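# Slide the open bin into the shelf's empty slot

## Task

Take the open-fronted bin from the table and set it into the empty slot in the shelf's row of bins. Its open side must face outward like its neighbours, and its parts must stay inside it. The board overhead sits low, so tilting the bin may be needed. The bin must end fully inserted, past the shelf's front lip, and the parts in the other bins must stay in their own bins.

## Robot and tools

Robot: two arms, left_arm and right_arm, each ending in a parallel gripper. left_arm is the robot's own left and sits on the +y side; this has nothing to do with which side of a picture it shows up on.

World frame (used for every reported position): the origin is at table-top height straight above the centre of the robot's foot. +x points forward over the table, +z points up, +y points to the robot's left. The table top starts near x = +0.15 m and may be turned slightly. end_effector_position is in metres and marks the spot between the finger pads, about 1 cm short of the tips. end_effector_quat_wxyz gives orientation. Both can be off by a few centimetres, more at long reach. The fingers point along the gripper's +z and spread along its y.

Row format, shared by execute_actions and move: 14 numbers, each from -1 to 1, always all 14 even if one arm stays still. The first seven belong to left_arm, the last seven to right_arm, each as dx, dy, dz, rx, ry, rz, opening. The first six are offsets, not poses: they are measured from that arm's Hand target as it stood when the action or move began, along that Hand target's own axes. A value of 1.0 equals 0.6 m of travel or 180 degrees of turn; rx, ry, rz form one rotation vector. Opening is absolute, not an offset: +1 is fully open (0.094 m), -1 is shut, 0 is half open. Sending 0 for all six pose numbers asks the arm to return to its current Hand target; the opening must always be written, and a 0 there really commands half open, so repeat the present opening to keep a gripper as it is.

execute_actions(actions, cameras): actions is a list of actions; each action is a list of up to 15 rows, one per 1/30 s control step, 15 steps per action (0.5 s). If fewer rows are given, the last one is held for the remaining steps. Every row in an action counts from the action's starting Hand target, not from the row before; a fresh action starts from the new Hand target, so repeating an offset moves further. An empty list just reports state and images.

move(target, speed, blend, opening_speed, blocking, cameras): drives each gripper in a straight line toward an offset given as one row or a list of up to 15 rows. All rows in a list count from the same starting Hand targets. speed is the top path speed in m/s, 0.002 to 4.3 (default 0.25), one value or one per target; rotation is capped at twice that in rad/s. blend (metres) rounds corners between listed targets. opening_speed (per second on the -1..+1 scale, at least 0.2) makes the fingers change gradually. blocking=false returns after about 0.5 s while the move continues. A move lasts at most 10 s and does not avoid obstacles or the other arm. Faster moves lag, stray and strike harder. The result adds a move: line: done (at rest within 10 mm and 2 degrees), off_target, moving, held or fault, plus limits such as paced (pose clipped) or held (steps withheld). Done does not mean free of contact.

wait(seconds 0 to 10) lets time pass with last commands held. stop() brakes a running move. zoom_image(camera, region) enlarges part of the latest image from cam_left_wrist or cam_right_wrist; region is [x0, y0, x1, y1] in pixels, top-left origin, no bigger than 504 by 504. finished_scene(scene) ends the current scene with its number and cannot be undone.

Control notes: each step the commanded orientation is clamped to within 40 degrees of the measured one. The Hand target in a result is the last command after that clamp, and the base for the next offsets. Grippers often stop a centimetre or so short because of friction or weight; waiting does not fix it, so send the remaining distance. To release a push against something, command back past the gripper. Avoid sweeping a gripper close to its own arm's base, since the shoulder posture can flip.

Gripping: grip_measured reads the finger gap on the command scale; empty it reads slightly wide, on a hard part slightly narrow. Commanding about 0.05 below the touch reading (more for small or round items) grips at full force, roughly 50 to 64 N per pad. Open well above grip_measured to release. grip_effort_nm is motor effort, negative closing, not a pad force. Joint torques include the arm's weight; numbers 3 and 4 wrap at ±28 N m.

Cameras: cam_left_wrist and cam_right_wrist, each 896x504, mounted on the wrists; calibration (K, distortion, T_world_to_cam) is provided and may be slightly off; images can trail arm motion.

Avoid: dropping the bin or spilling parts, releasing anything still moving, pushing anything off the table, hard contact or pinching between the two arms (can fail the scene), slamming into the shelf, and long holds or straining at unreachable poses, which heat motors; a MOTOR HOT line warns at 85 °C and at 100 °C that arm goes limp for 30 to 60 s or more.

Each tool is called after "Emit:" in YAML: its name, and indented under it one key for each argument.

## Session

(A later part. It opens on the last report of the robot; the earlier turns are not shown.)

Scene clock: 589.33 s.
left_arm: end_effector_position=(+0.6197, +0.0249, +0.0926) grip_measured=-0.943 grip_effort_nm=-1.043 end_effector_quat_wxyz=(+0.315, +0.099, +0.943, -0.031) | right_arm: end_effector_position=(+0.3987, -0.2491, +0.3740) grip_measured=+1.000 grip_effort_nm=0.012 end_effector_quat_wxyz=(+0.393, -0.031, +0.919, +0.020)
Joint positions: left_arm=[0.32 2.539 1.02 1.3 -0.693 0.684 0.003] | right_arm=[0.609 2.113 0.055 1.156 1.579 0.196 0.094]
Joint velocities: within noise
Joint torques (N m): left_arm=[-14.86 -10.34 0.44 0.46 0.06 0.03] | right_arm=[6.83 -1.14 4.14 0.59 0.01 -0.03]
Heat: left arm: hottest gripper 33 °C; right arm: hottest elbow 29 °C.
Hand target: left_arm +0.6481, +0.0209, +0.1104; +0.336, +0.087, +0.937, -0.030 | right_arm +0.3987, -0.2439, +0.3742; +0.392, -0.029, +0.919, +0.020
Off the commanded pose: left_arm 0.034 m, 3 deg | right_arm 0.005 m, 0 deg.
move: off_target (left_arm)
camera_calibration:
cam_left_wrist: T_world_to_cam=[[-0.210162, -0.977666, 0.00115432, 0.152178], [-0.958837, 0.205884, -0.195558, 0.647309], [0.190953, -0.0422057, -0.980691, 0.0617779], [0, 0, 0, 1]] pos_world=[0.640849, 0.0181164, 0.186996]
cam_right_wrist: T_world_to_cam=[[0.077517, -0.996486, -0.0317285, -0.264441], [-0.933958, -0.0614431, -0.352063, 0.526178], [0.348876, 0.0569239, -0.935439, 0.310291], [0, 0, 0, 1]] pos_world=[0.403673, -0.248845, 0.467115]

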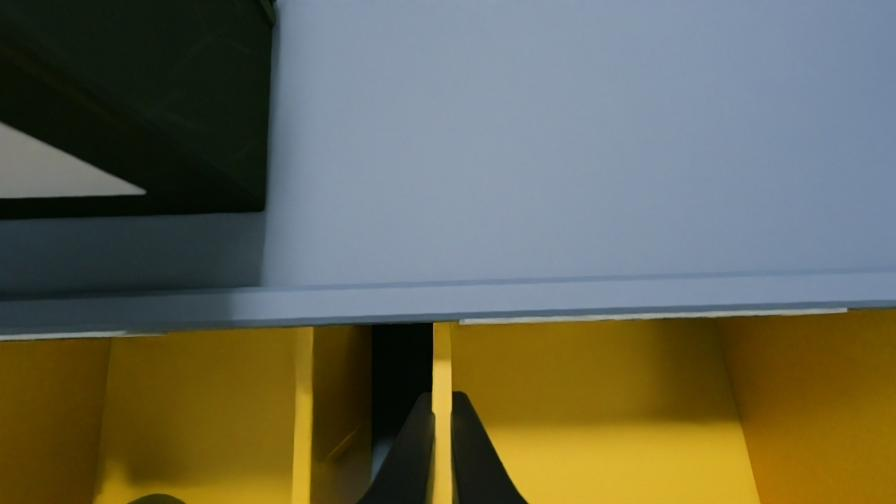

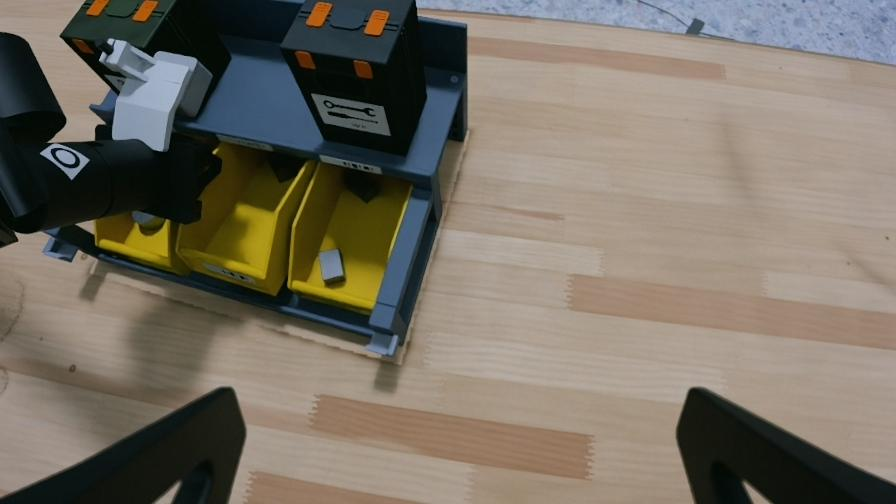

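Emit:
execute_actions:
  actions: []

Emit:
zoom_image:
  camera: "cam_right_wrist"
  region: [80, 130, 400, 330]

Scene clock: 603.67 s.
left_arm: end_effector_position=(+0.6197, +0.0249, +0.0926) grip_measured=-0.943 grip_effort_nm=-1.043 end_effector_quat_wxyz=(+0.315, +0.099, +0.943, -0.031) | right_arm: end_effector_position=(+0.3987, -0.2491, +0.3740) grip_measured=+1.000 grip_effort_nm=0.012 end_effector_quat_wxyz=(+0.393, -0.031, +0.919, +0.020)
Joint positions: left_arm=[0.32 2.539 1.02 1.3 -0.693 0.684 0.003] | right_arm=[0.609 2.113 0.055 1.156 1.579 0.196 0.094]
Joint velocities: within noise
Joint torques (N m): left_arm=[-14.92 -10.34 0.46 0.46 0.05 0.02] | right_arm=[6.83 -1.32 4.15 0.62 0.02 -0.08]
Heat: left arm: hottest gripper 34 °C; right arm: hottest elbow 29 °C.
Hand target: left_arm +0.6481, +0.0209, +0.1104; +0.336, +0.087, +0.937, -0.030 | right_arm +0.3987, -0.2439, +0.3742; +0.392, -0.029, +0.919, +0.020
Tool commands: left_gripper/opening=-1.0 right_gripper/opening=+1.0
Off the commanded pose: left_arm 0.034 m, 3 deg | right_arm 0.005 m, 0 deg.
camera_calibration:
cam_left_wrist: T_world_to_cam=[[-0.210162, -0.977666, 0.00115432, 0.152178], [-0.958837, 0.205884, -0.195558, 0.647309], [0.190953, -0.0422057, -0.980691, 0.0617779], [0, 0, 0, 1]] pos_world=[0.640849, 0.0181164, 0.186996]
cam_right_wrist: T_world_to_cam=[[0.077517, -0.996486, -0.0317285, -0.264441], [-0.933958, -0.0614431, -0.352063, 0.526178], [0.348876, 0.0569239, -0.935439, 0.310291], [0, 0, 0, 1]] pos_world=[0.403673, -0.248845, 0.467115]

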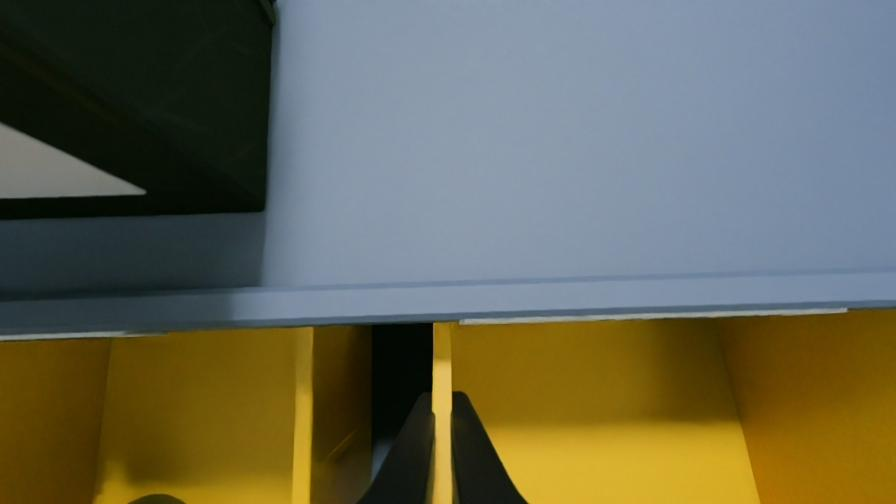

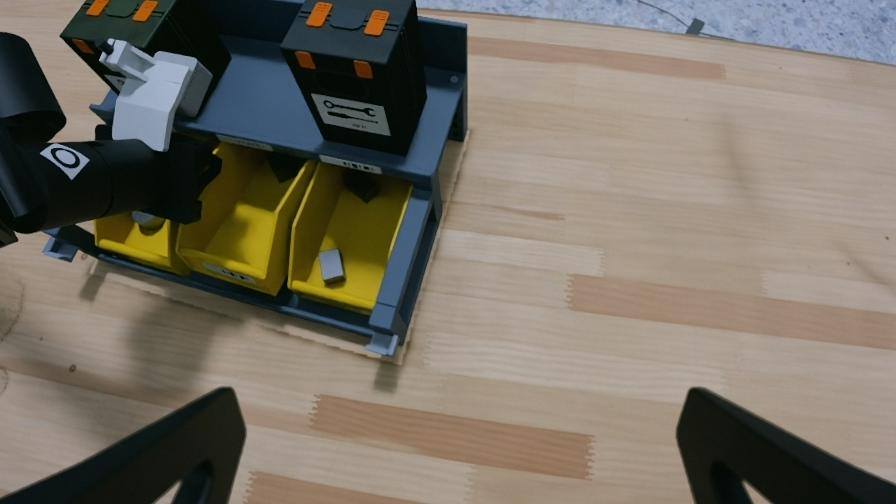

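Scaled by 1.575.

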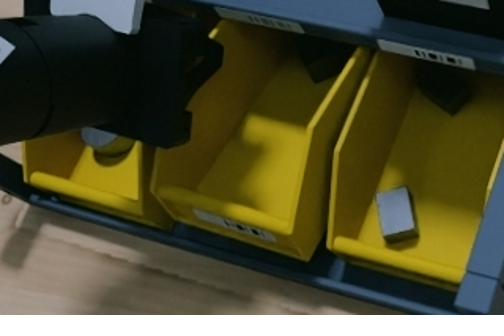

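Emit:
zoom_image:
  camera: "cam_right_wrist"
  region: [160, 220, 320, 310]

Scaled by 3.150.

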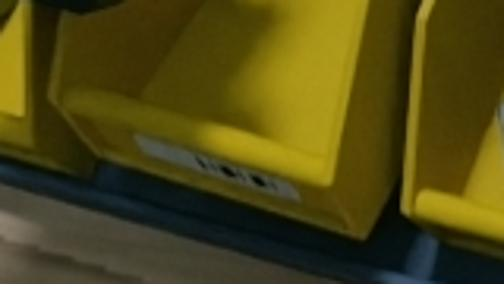

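Emit:
move:
  target: [-0.0247, 0, 0.0117, 0, 0, 0, -1, 0, 0, 0, 0, 0, 0, 1]
  speed: 0.06

Emit:
zoom_image:
  camera: "cam_right_wrist"
  region: [160, 220, 320, 310]

Scene clock: 621.17 s.
left_arm: end_effector_position=(+0.6276, +0.0231, +0.0939) grip_measured=-0.943 grip_effort_nm=-1.038 end_effector_quat_wxyz=(+0.309, +0.104, +0.945, -0.030) | right_arm: end_effector_position=(+0.3987, -0.2491, +0.3740) grip_measured=+1.000 grip_effort_nm=0.012 end_effector_quat_wxyz=(+0.393, -0.031, +0.919, +0.020)
Joint positions: left_arm=[0.317 2.521 1.032 1.257 -0.702 0.684 0.003] | right_arm=[0.609 2.113 0.055 1.156 1.579 0.196 0.094]
Joint velocities: within noise
Joint torques (N m): left_arm=[-15.21 -10.87 1.47 0.44 0.17 0.01] | right_arm=[6.59 -1.03 4.05 0.76 0.03 -0.04]
Heat: left arm: hottest gripper 34 °C; right arm: hottest elbow 29 °C.
Hand target: left_arm +0.6639, +0.0179, +0.1146; +0.337, +0.087, +0.937, -0.030 | right_arm +0.3987, -0.2439, +0.3742; +0.392, -0.029, +0.919, +0.020
Off the commanded pose: left_arm 0.042 m, 4 deg | right_arm 0.005 m, 0 deg.
move: off_target (left_arm)
camera_calibration:
cam_left_wrist: T_world_to_cam=[[-0.219057, -0.975708, -0.00270354, 0.158056], [-0.958882, 0.215791, -0.184333, 0.654312], [0.180439, -0.0377872, -0.98286, 0.0680972], [0, 0, 0, 1]] pos_world=[0.649744, 0.0155956, 0.187969]
cam_right_wrist: T_world_to_cam=[[0.077517, -0.996486, -0.0317285, -0.264441], [-0.933958, -0.0614431, -0.352063, 0.526178], [0.348876, 0.0569239, -0.935439, 0.310291], [0, 0, 0, 1]] pos_world=[0.403673, -0.248845, 0.467115]

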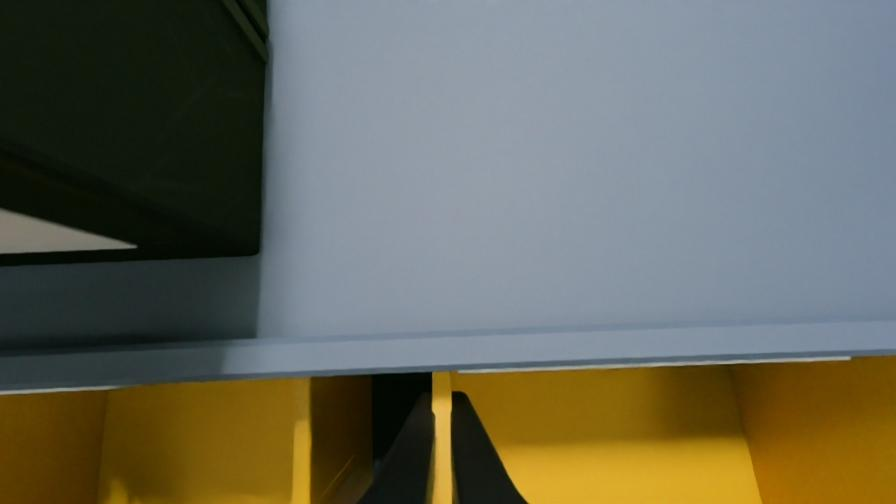

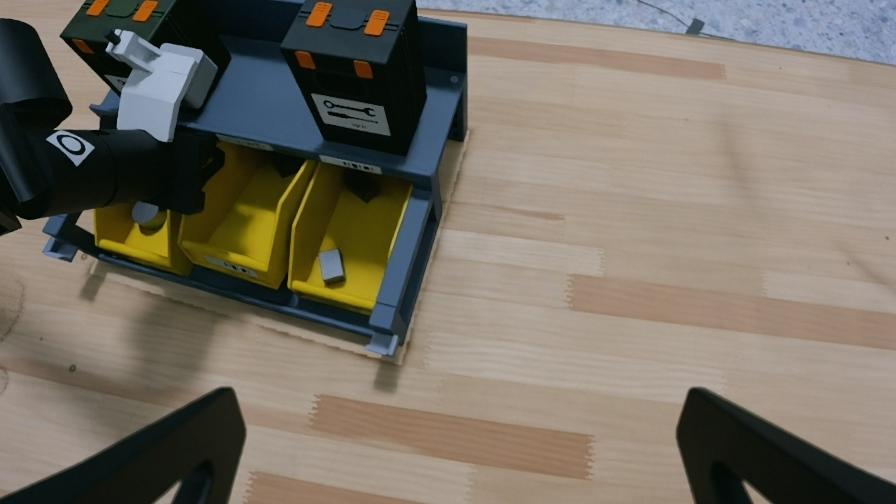

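Scaled by 3.150.

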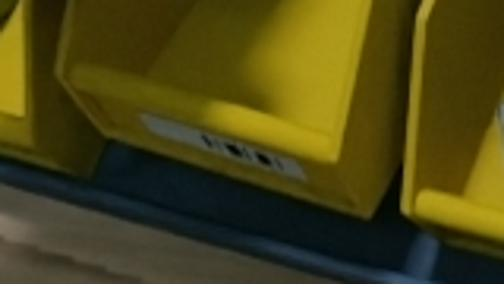

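Emit:
move:
  target: [0.015, 0, 0.005, 0, -0.036, 0, -1, 0, 0, 0, 0, 0, 0, 1]
  speed: 0.06

Emit:
zoom_image:
  camera: "cam_right_wrist"
  region: [160, 220, 320, 310]

Scene clock: 631.23 s.
left_arm: end_effector_position=(+0.6251, +0.0203, +0.0931) grip_measured=-0.943 grip_effort_nm=-1.048 end_effector_quat_wxyz=(+0.353, +0.105, +0.929, -0.036) | right_arm: end_effector_position=(+0.3987, -0.2491, +0.3740) grip_measured=+1.000 grip_effort_nm=0.007 end_effector_quat_wxyz=(+0.393, -0.031, +0.919, +0.020)
Joint positions: left_arm=[0.332 2.576 1.037 1.396 -0.622 0.745 0.003] | right_arm=[0.609 2.113 0.055 1.156 1.579 0.196 0.094]
Joint velocities: within noise
Joint torques (N m): left_arm=[-13.51 -9.17 1.36 1.8 1.18 0.08] | right_arm=[6.3 -1.61 4.05 0.62 0 -0.05]
Heat: left arm: hottest gripper 34 °C; right arm: hottest elbow 29 °C.
Hand target: left_arm +0.6589, +0.0189, +0.1066; +0.389, +0.085, +0.917, -0.035 | right_arm +0.3987, -0.2439, +0.3742; +0.392, -0.029, +0.919, +0.020
Off the commanded pose: left_arm 0.036 m, 5 deg | right_arm 0.005 m, 0 deg.
move: off_target (left_arm)
camera_calibration:
cam_left_wrist: T_world_to_cam=[[-0.224738, -0.974415, -0.00284237, 0.158252], [-0.936615, 0.216822, -0.275211, 0.646824], [0.268786, -0.0591881, -0.96138, 0.0109114], [0, 0, 0, 1]] pos_world=[0.638457, 0.014603, 0.188953]
cam_right_wrist: T_world_to_cam=[[0.077517, -0.996486, -0.0317285, -0.264441], [-0.933958, -0.0614431, -0.352063, 0.526178], [0.348876, 0.0569239, -0.935439, 0.310291], [0, 0, 0, 1]] pos_world=[0.403673, -0.248845, 0.467115]

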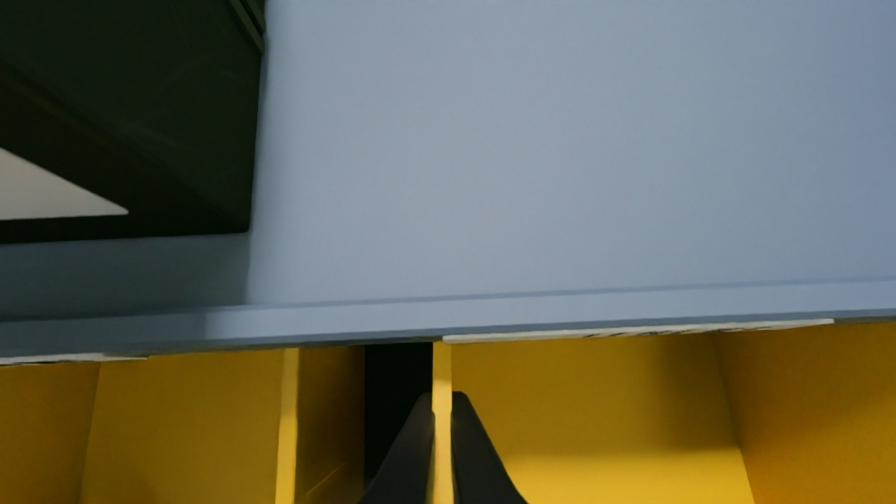

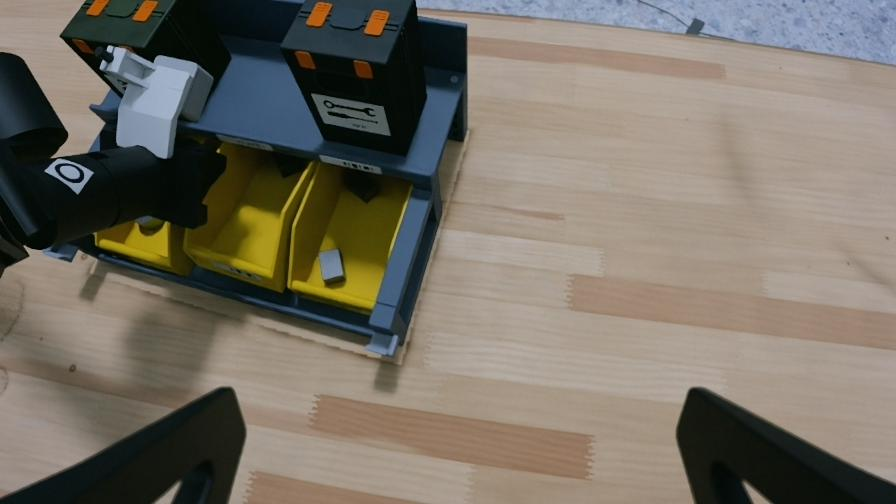

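Scaled by 3.150.

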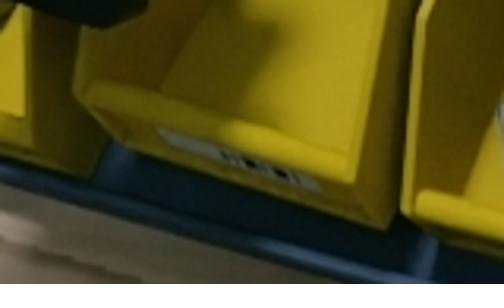

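Emit:
move:
  target: [0.0215, 0.0065, 0.0113, -0.0080, -0.0306, -0.0077, -1, 0, 0, 0, 0, 0, 0, 1]
  speed: 0.06

Emit:
zoom_image:
  camera: "cam_right_wrist"
  region: [160, 220, 320, 310]

Scene clock: 645.10 s.
left_arm: end_effector_position=(+0.6202, +0.0202, +0.0841) grip_measured=-0.943 grip_effort_nm=-1.048 end_effector_quat_wxyz=(+0.398, +0.091, +0.912, -0.041) | right_arm: end_effector_position=(+0.3987, -0.2491, +0.3740) grip_measured=+1.000 grip_effort_nm=0.012 end_effector_quat_wxyz=(+0.393, -0.031, +0.919, +0.020)
Joint positions: left_arm=[0.366 2.65 1.062 1.538 -0.528 0.776 0.003] | right_arm=[0.609 2.113 0.055 1.156 1.579 0.196 0.094]
Joint velocities: within noise
Joint torques (N m): left_arm=[-12.75 -8.88 1.43 1.58 1.15 0.04] | right_arm=[6.89 -1.38 4.22 0.68 0.01 -0.03]
Heat: left arm: hottest gripper 34 °C; right arm: hottest elbow 29 °C.
Hand target: left_arm +0.6553, +0.0234, +0.0925; +0.433, +0.067, +0.898, -0.033 | right_arm +0.3987, -0.2439, +0.3742; +0.392, -0.029, +0.919, +0.020
Off the commanded pose: left_arm 0.037 m, 5 deg | right_arm 0.005 m, 0 deg.
joint sent to its limit (left arm) — joint 4 (wrist pitch), upper limit. The joint targets still meet the commanded pose.
move: off_target (left_arm)
camera_calibration:
cam_left_wrist: T_world_to_cam=[[-0.203615, -0.979032, 0.00609843, 0.143392], [-0.911272, 0.187238, -0.366778, 0.632283], [0.357946, -0.0802388, -0.930289, -0.0539505], [0, 0, 0, 1]] pos_world=[0.62469, 0.0176693, 0.180844]
cam_right_wrist: T_world_to_cam=[[0.077517, -0.996486, -0.0317285, -0.264441], [-0.933958, -0.0614431, -0.352063, 0.526178], [0.348876, 0.0569239, -0.935439, 0.310291], [0, 0, 0, 1]] pos_world=[0.403673, -0.248845, 0.467115]

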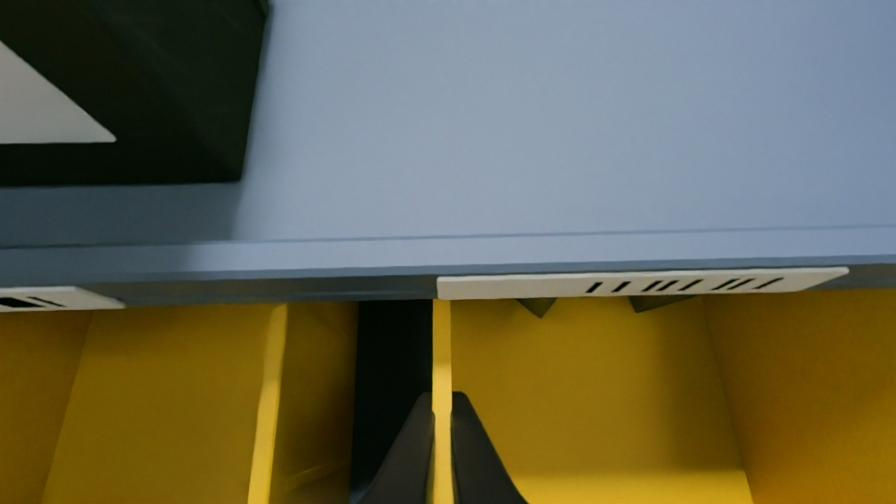

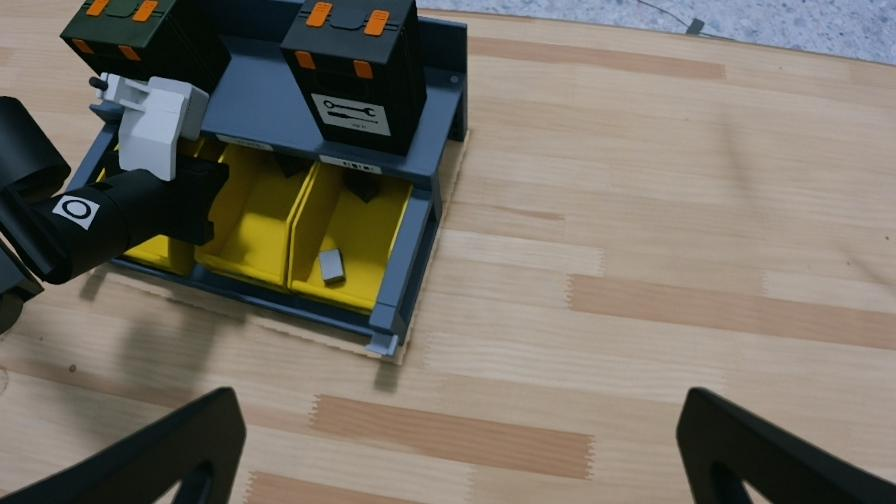

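Scaled by 3.150.

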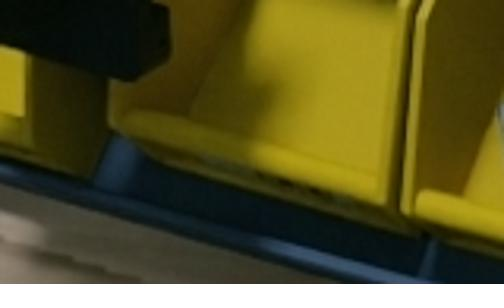

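Emit:
zoom_image:
  camera: "cam_right_wrist"
  region: [240, 250, 320, 300]

Scaled by 6.300.

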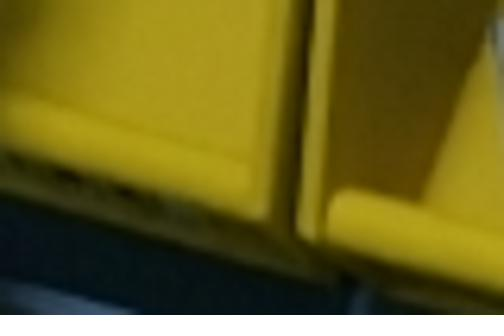

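Emit:
move:
  target: [-0.0005, 0.0233, 0.0007, 0, 0, 0, -1, 0, 0, 0, 0, 0, 0, 1]
  speed: 0.06

Emit:
zoom_image:
  camera: "cam_right_wrist"
  region: [160, 220, 320, 310]

Scene clock: 660.00 s.
left_arm: end_effector_position=(+0.6191, +0.0215, +0.0817) grip_measured=-0.943 grip_effort_nm=-1.043 end_effector_quat_wxyz=(+0.401, +0.095, +0.910, -0.047) | right_arm: end_effector_position=(+0.3987, -0.2491, +0.3740) grip_measured=+1.000 grip_effort_nm=0.017 end_effector_quat_wxyz=(+0.393, -0.031, +0.919, +0.020)
Joint positions: left_arm=[0.376 2.651 1.057 1.54 -0.503 0.776 0.003] | right_arm=[0.609 2.113 0.055 1.156 1.579 0.196 0.094]
Joint velocities: within noise
Joint torques (N m): left_arm=[-11.58 -11.05 -0.72 1.44 0.88 0.03] | right_arm=[6.65 -1.55 4.11 0.65 0.03 -0.05]
Heat: left arm: hottest gripper 34 °C; right arm: hottest elbow 29 °C.
Hand target: left_arm +0.6581, +0.0372, +0.0925; +0.433, +0.067, +0.898, -0.032 | right_arm +0.3987, -0.2439, +0.3742; +0.392, -0.029, +0.919, +0.020
Off the commanded pose: left_arm 0.043 m, 5 deg | right_arm 0.005 m, 0 deg.
joint sent to its limit (left arm) — joint 4 (wrist pitch), upper limit. The joint targets still meet the commanded pose.
move: off_target (left_arm)
camera_calibration:
cam_left_wrist: T_world_to_cam=[[-0.214227, -0.976686, 0.0138566, 0.150264], [-0.906736, 0.193569, -0.374646, 0.627813], [0.36323, -0.0928237, -0.927064, -0.0589595], [0, 0, 0, 1]] pos_world=[0.622868, 0.0197631, 0.178467]
cam_right_wrist: T_world_to_cam=[[0.077517, -0.996486, -0.0317285, -0.264441], [-0.933958, -0.0614431, -0.352063, 0.526178], [0.348876, 0.0569239, -0.935439, 0.310291], [0, 0, 0, 1]] pos_world=[0.403673, -0.248845, 0.467115]

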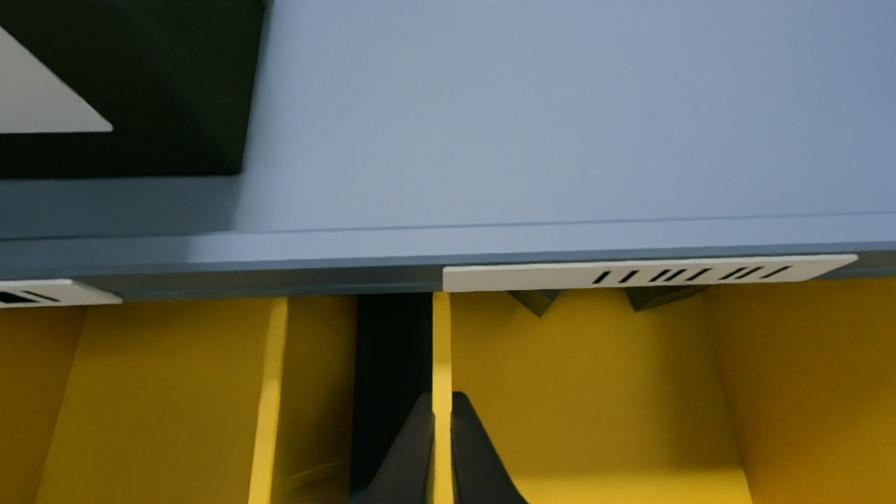

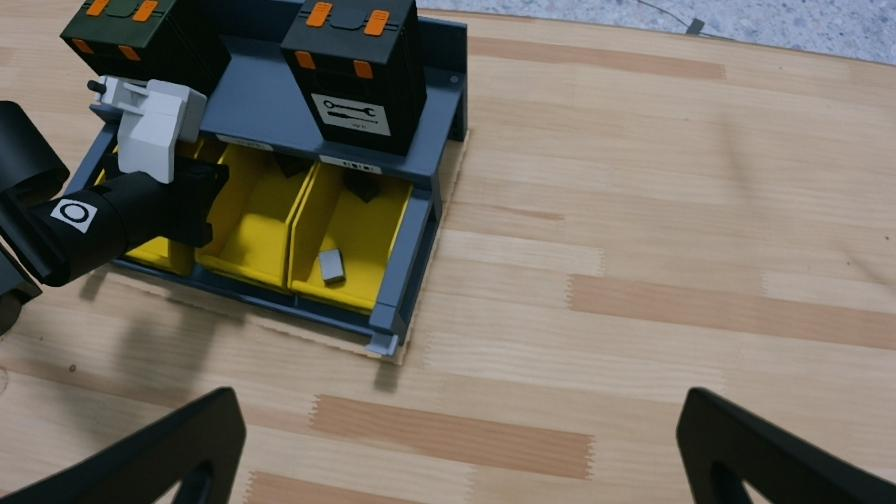

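Scaled by 3.150.

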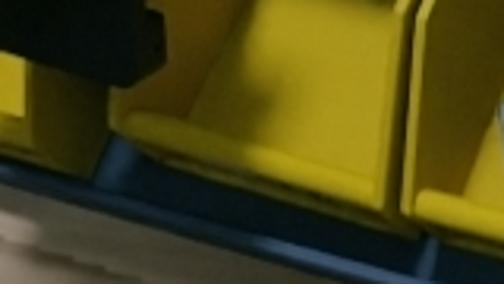

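Emit:
move:
  target: [0.0315, -0.0115, -0.0395, 0, 0, 0, -1, 0, 0, 0, 0, 0, 0, 1]
  speed: 0.06

Emit:
zoom_image:
  camera: "cam_right_wrist"
  region: [160, 220, 320, 310]

Scene clock: 665.57 s.
left_arm: end_effector_position=(+0.6137, +0.0233, +0.0819) grip_measured=-0.943 grip_effort_nm=-1.048 end_effector_quat_wxyz=(+0.396, +0.098, +0.912, -0.048) | right_arm: end_effector_position=(+0.3987, -0.2491, +0.3740) grip_measured=+1.000 grip_effort_nm=0.022 end_effector_quat_wxyz=(+0.393, -0.031, +0.919, +0.020)
Joint positions: left_arm=[0.376 2.649 1.043 1.54 -0.506 0.776 0.003] | right_arm=[0.609 2.113 0.055 1.156 1.579 0.196 0.094]
Joint velocities: within noise
Joint torques (N m): left_arm=[-12.4 -9.41 -3.63 1.44 0.34 -0.24] | right_arm=[7.18 -1.96 4.14 0.75 0.01 -0.02]
Heat: left arm: hottest gripper 34 °C; right arm: hottest elbow 29 °C.
Hand target: left_arm +0.6271, +0.0348, +0.0925; +0.433, +0.067, +0.898, -0.033 | right_arm +0.3987, -0.2439, +0.3742; +0.392, -0.029, +0.919, +0.020
Off the commanded pose: left_arm 0.021 m, 6 deg | right_arm 0.005 m, 0 deg.
joint sent to its limit (left arm) — joint 4 (wrist pitch), upper limit. The joint targets are off in orientation, not in position.
move: off_target (left_arm)
camera_calibration:
cam_left_wrist: T_world_to_cam=[[-0.221714, -0.975025, 0.0129886, 0.155518], [-0.908731, 0.201772, -0.365372, 0.623044], [0.353626, -0.092811, -0.930771, -0.0503613], [0, 0, 0, 1]] pos_world=[0.618468, 0.0212473, 0.178748]
cam_right_wrist: T_world_to_cam=[[0.077517, -0.996486, -0.0317285, -0.264441], [-0.933958, -0.0614431, -0.352063, 0.526178], [0.348876, 0.0569239, -0.935439, 0.310291], [0, 0, 0, 1]] pos_world=[0.403673, -0.248845, 0.467115]

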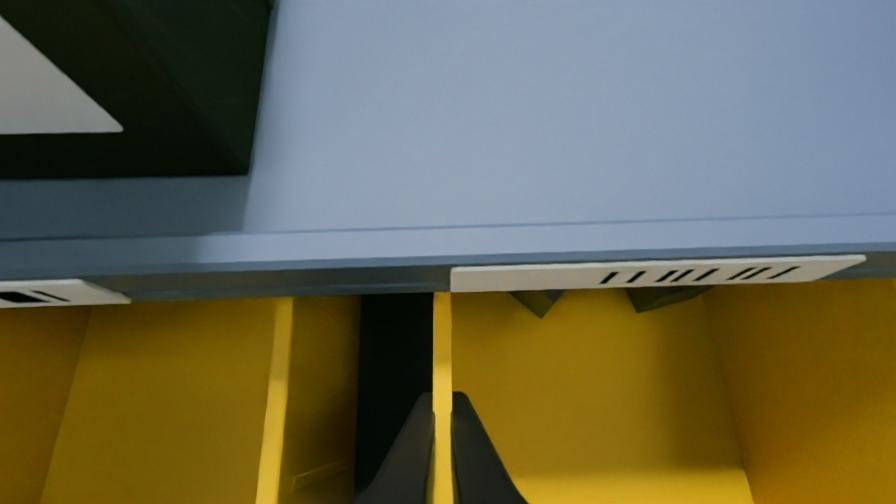

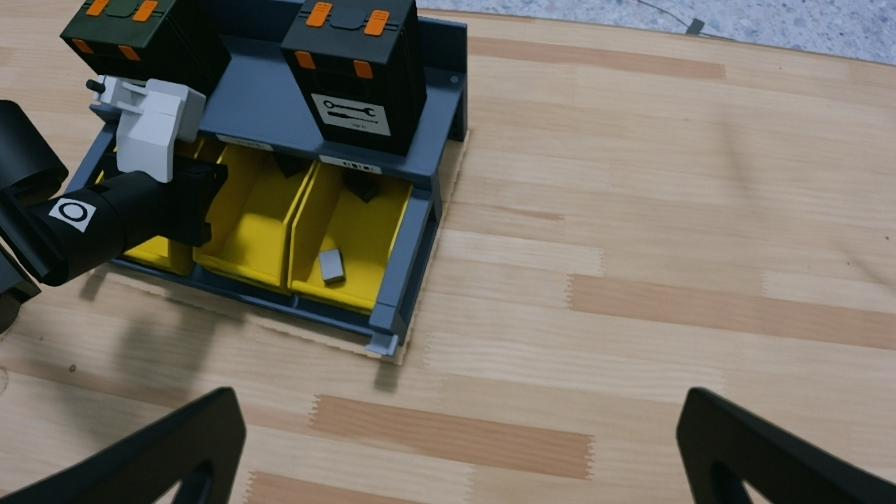

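Scaled by 3.150.

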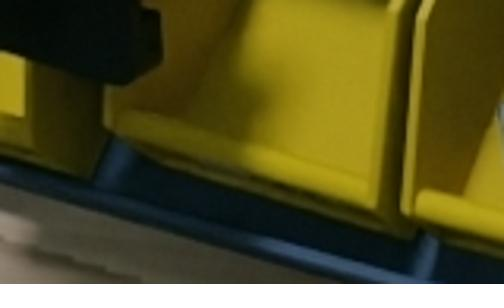

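Emit:
move:
  target: [-0.0004, 0.0167, 0.0005, 0, 0, 0, -1, 0, 0, 0, 0, 0, 0, 1]
  speed: 0.06

Emit:
zoom_image:
  camera: "cam_right_wrist"
  region: [160, 220, 320, 310]

Scene clock: 670.07 s.
left_arm: end_effector_position=(+0.6156, +0.0329, +0.0828) grip_measured=-0.943 grip_effort_nm=-1.048 end_effector_quat_wxyz=(+0.394, +0.098, +0.913, -0.046) | right_arm: end_effector_position=(+0.3987, -0.2491, +0.3740) grip_measured=+1.000 grip_effort_nm=0.012 end_effector_quat_wxyz=(+0.393, -0.031, +0.919, +0.020)
Joint positions: left_arm=[0.386 2.628 1.021 1.54 -0.502 0.776 0.003] | right_arm=[0.609 2.113 0.055 1.156 1.579 0.196 0.094]
Joint velocities: within noise
Joint torques (N m): left_arm=[-12.22 -9.58 -3.79 1.44 0.65 -0.25] | right_arm=[6.3 -1.14 4.11 0.68 0.01 -0.04]
Heat: left arm: hottest gripper 34 °C; right arm: hottest elbow 29 °C.
Hand target: left_arm +0.6291, +0.0448, +0.0924; +0.433, +0.067, +0.898, -0.032 | right_arm +0.3987, -0.2439, +0.3742; +0.392, -0.029, +0.919, +0.020
Off the commanded pose: left_arm 0.020 m, 6 deg | right_arm 0.005 m, 0 deg.
joint sent to its limit (left arm) — joint 4 (wrist pitch), upper limit. The joint targets are off in orientation, not in position.
move: off_target (left_arm)
camera_calibration:
cam_left_wrist: T_world_to_cam=[[-0.218966, -0.975674, 0.0106748, 0.163719], [-0.910873, 0.200476, -0.36072, 0.624108], [0.349805, -0.0887087, -0.932613, -0.0470124], [0, 0, 0, 1]] pos_world=[0.620777, 0.0304478, 0.179536]
cam_right_wrist: T_world_to_cam=[[0.077517, -0.996486, -0.0317285, -0.264441], [-0.933958, -0.0614431, -0.352063, 0.526178], [0.348876, 0.0569239, -0.935439, 0.310291], [0, 0, 0, 1]] pos_world=[0.403673, -0.248845, 0.467115]

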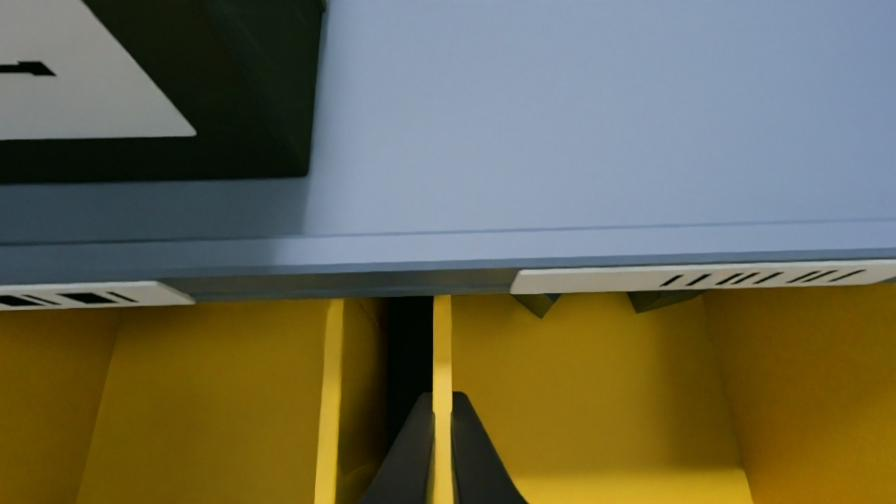

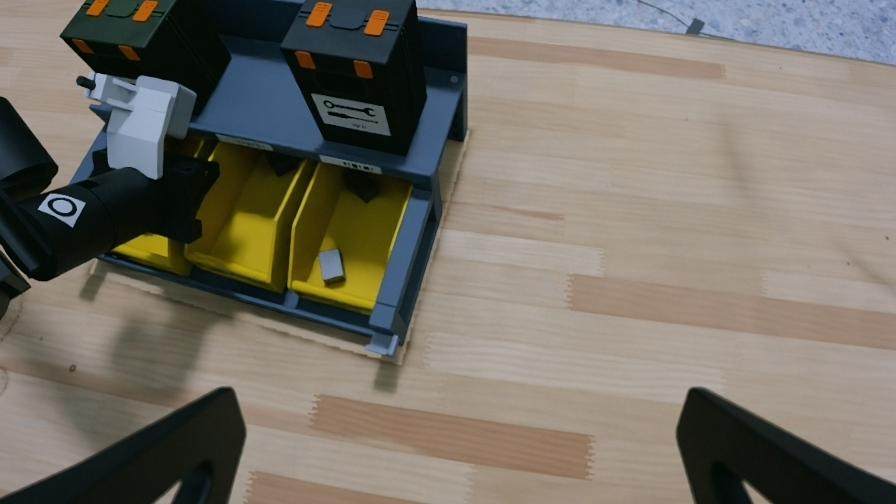

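Scaled by 3.150.

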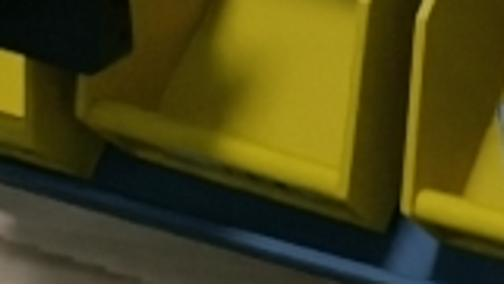

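Emit:
move:
  target: [0.0091, 0, 0.0073, -0.0087, -0.014, -0.0069, -1, 0, 0, 0, 0, 0, 0, 1]
  speed: 0.05

Emit:
zoom_image:
  camera: "cam_right_wrist"
  region: [160, 220, 320, 310]

Scene clock: 675.70 s.
left_arm: end_effector_position=(+0.6161, +0.0337, +0.0813) grip_measured=-0.943 grip_effort_nm=-1.048 end_effector_quat_wxyz=(+0.396, +0.095, +0.912, -0.051) | right_arm: end_effector_position=(+0.3987, -0.2491, +0.3740) grip_measured=+1.000 grip_effort_nm=0.012 end_effector_quat_wxyz=(+0.393, -0.031, +0.919, +0.020)
Joint positions: left_arm=[0.393 2.628 1.021 1.54 -0.487 0.767 0.003] | right_arm=[0.609 2.113 0.055 1.156 1.579 0.196 0.094]
Joint velocities: within noise
Joint torques (N m): left_arm=[-11.63 -8.64 -2.77 1.4 0.66 -0.36] | right_arm=[6.71 -0.91 4.14 0.92 0.02 -0.08]
Heat: left arm: hottest gripper 34 °C; right arm: hottest elbow 29 °C.
Hand target: left_arm +0.6290, +0.0447, +0.0856; +0.453, +0.051, +0.890, -0.026 | right_arm +0.3987, -0.2439, +0.3742; +0.392, -0.029, +0.919, +0.020
Off the commanded pose: left_arm 0.018 m, 9 deg | right_arm 0.005 m, 0 deg.
joint sent to its limit (left arm) — joint 4 (wrist pitch), upper limit. The joint targets are off in orientation, not in position.
move: off_target (left_arm)
camera_calibration:
cam_left_wrist: T_world_to_cam=[[-0.217541, -0.975812, 0.0215916, 0.162922], [-0.910089, 0.194795, -0.365778, 0.623948], [0.352725, -0.0992218, -0.930452, -0.050139], [0, 0, 0, 1]] pos_world=[0.620976, 0.0324638, 0.178057]
cam_right_wrist: T_world_to_cam=[[0.077517, -0.996486, -0.0317285, -0.264441], [-0.933958, -0.0614431, -0.352063, 0.526178], [0.348876, 0.0569239, -0.935439, 0.310291], [0, 0, 0, 1]] pos_world=[0.403673, -0.248845, 0.467115]

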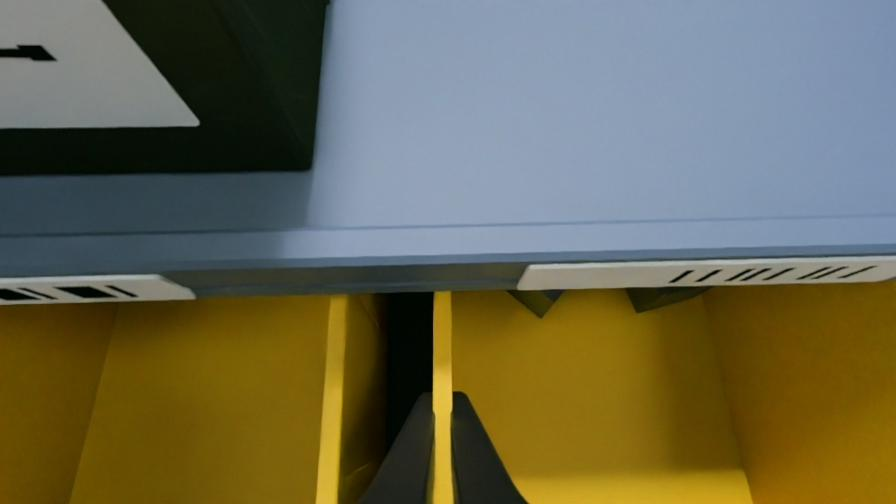

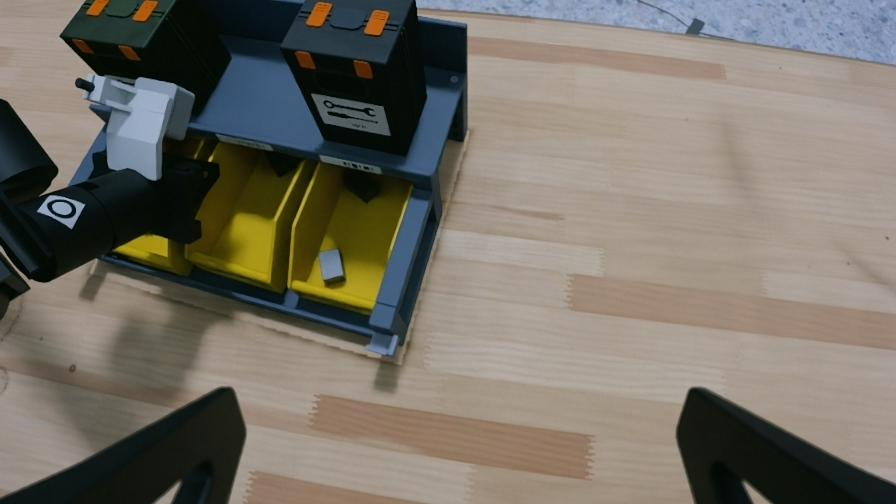

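Scaled by 3.150.

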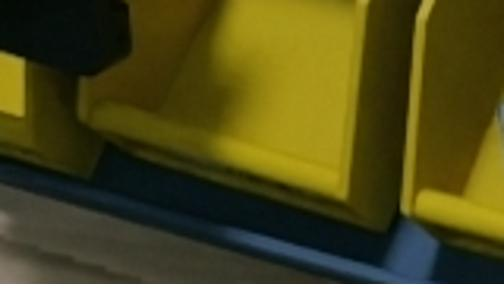

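Emit:
move:
  target: [0.0105, 0, 0.0083, 0, 0, 0, -1, 0, 0, 0, 0, 0, 0, 1]
  speed: 0.05

Emit:
zoom_image:
  camera: "cam_right_wrist"
  region: [160, 220, 320, 310]

Scene clock: 680.30 s.
left_arm: end_effector_position=(+0.6163, +0.0344, +0.0799) grip_measured=-0.943 grip_effort_nm=-1.038 end_effector_quat_wxyz=(+0.399, +0.095, +0.910, -0.054) | right_arm: end_effector_position=(+0.3987, -0.2491, +0.3740) grip_measured=+1.000 grip_effort_nm=0.007 end_effector_quat_wxyz=(+0.393, -0.031, +0.919, +0.020)
Joint positions: left_arm=[0.4 2.629 1.02 1.543 -0.471 0.766 0.003] | right_arm=[0.609 2.113 0.055 1.156 1.579 0.196 0.094]
Joint velocities: within noise
Joint torques (N m): left_arm=[-10.99 -7.71 -1.42 1.35 0.65 -0.32] | right_arm=[7.12 -1.26 3.97 0.73 0.01 -0.04]
Heat: left arm: hottest gripper 34 °C; right arm: hottest elbow 29 °C.
Hand target: left_arm +0.6293, +0.0447, +0.0775; +0.453, +0.051, +0.890, -0.026 | right_arm +0.3987, -0.2439, +0.3742; +0.392, -0.029, +0.919, +0.020
Off the commanded pose: left_arm 0.017 m, 9 deg | right_arm 0.005 m, 0 deg.
joint sent to its limit (left arm) — joint 4 (wrist pitch), upper limit. The joint targets are off in orientation, not in position.
move: off_target (left_arm)
camera_calibration:
cam_left_wrist: T_world_to_cam=[[-0.220439, -0.975033, 0.026802, 0.165102], [-0.907355, 0.1949, -0.372452, 0.622403], [0.357929, -0.106422, -0.927664, -0.0545618], [0, 0, 0, 1]] pos_world=[0.620665, 0.0338671, 0.176775]
cam_right_wrist: T_world_to_cam=[[0.077517, -0.996486, -0.0317285, -0.264441], [-0.933958, -0.0614431, -0.352063, 0.526178], [0.348876, 0.0569239, -0.935439, 0.310291], [0, 0, 0, 1]] pos_world=[0.403673, -0.248845, 0.467115]

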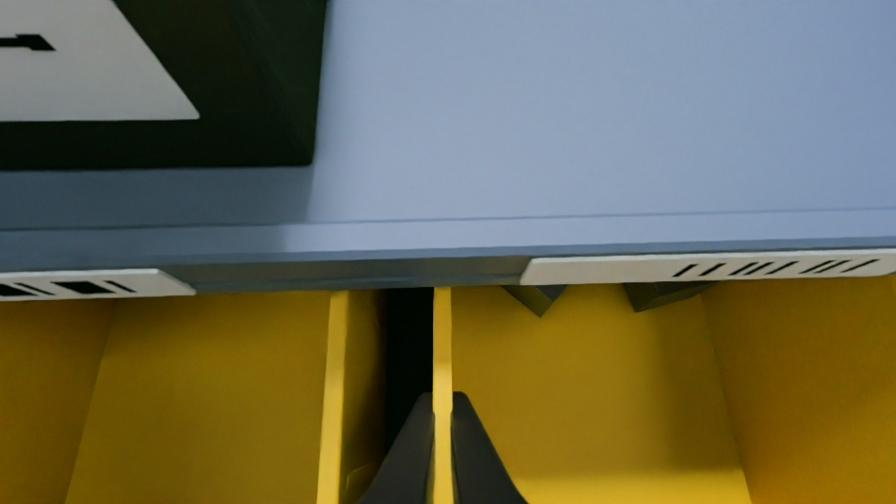

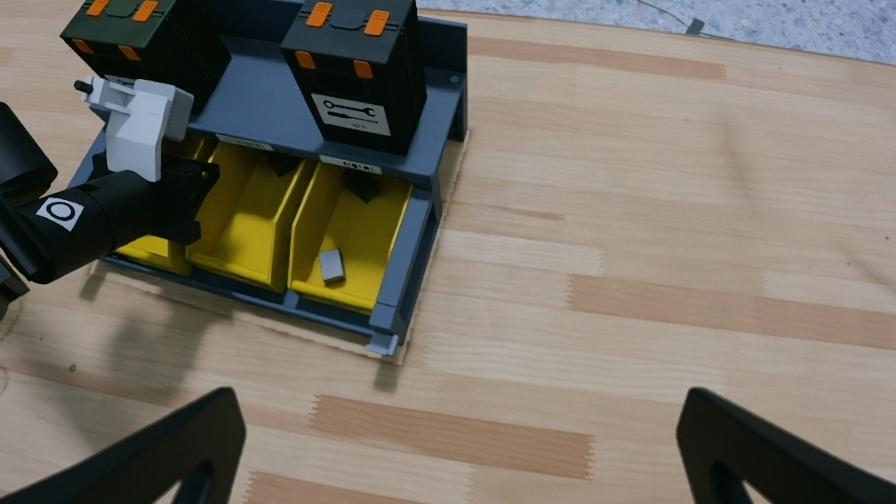

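Scaled by 3.150.

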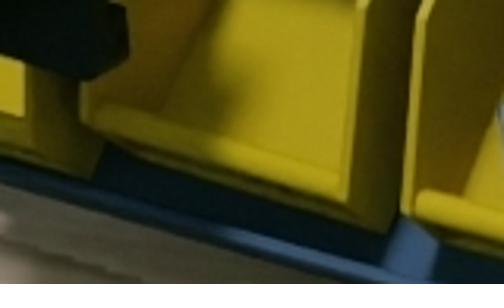

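Emit:
move:
  target: [0.003, 0, 0.0022, 0, 0.028, 0, -1, 0, 0, 0, 0, 0, 0, 1]
  speed: 0.05

Emit:
zoom_image:
  camera: "cam_right_wrist"
  region: [160, 220, 320, 310]

Scene clock: 685.10 s.
left_arm: end_effector_position=(+0.6153, +0.0363, +0.0774) grip_measured=-0.943 grip_effort_nm=-1.043 end_effector_quat_wxyz=(+0.394, +0.090, +0.914, -0.045) | right_arm: end_effector_position=(+0.3987, -0.2491, +0.3740) grip_measured=+1.000 grip_effort_nm=0.012 end_effector_quat_wxyz=(+0.393, -0.031, +0.919, +0.020)
Joint positions: left_arm=[0.399 2.634 1.026 1.547 -0.496 0.766 0.003] | right_arm=[0.609 2.113 0.055 1.156 1.579 0.196 0.094]
Joint velocities: within noise
Joint torques (N m): left_arm=[-11.81 -7.3 -0.4 1.21 -0.5 -0.32] | right_arm=[6.36 -1.9 3.86 0.59 0.04 -0.05]
Heat: left arm: hottest gripper 34 °C; right arm: hottest elbow 29 °C.
Hand target: left_arm +0.6292, +0.0446, +0.0753; +0.414, +0.052, +0.909, -0.024 | right_arm +0.3987, -0.2439, +0.3742; +0.392, -0.029, +0.919, +0.020
Off the commanded pose: left_arm 0.016 m, 6 deg | right_arm 0.005 m, 0 deg.
joint sent to its limit (left arm) — joint 4 (wrist pitch), upper limit. The joint targets still meet the commanded pose.
move: off_target (left_arm)
camera_calibration:
cam_left_wrist: T_world_to_cam=[[-0.204891, -0.978671, 0.0149002, 0.158223], [-0.914327, 0.185942, -0.359766, 0.623779], [0.349322, -0.0873365, -0.932923, -0.0513639], [0, 0, 0, 1]] pos_world=[0.620699, 0.0343751, 0.174138]
cam_right_wrist: T_world_to_cam=[[0.077517, -0.996486, -0.0317285, -0.264441], [-0.933958, -0.0614431, -0.352063, 0.526178], [0.348876, 0.0569239, -0.935439, 0.310291], [0, 0, 0, 1]] pos_world=[0.403673, -0.248845, 0.467115]

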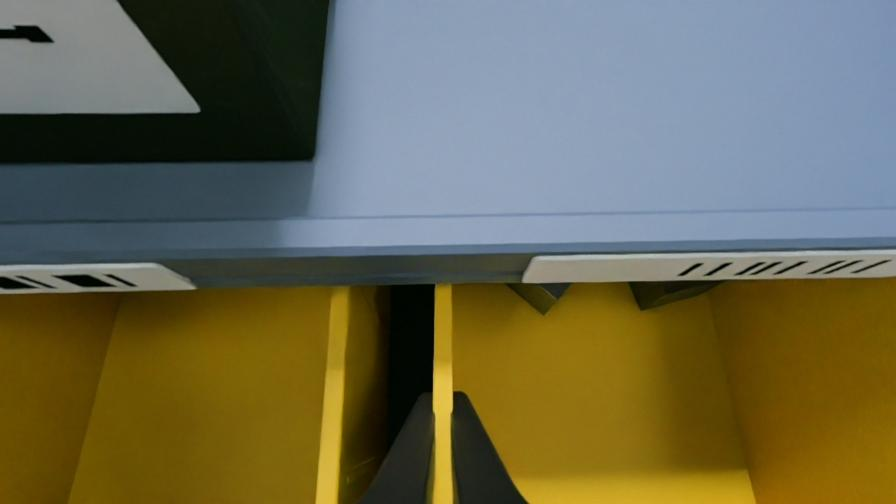

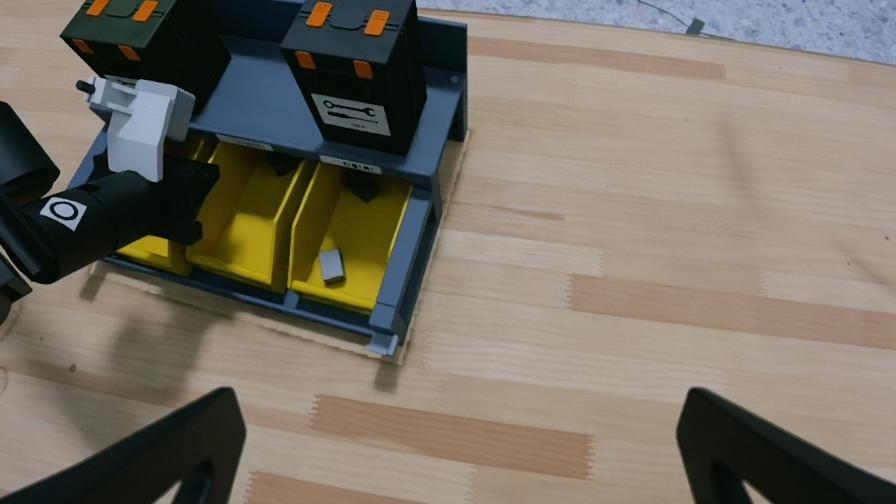

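Scaled by 3.150.

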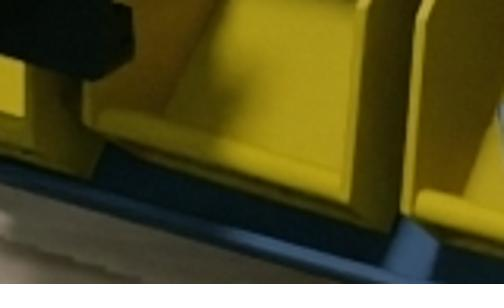

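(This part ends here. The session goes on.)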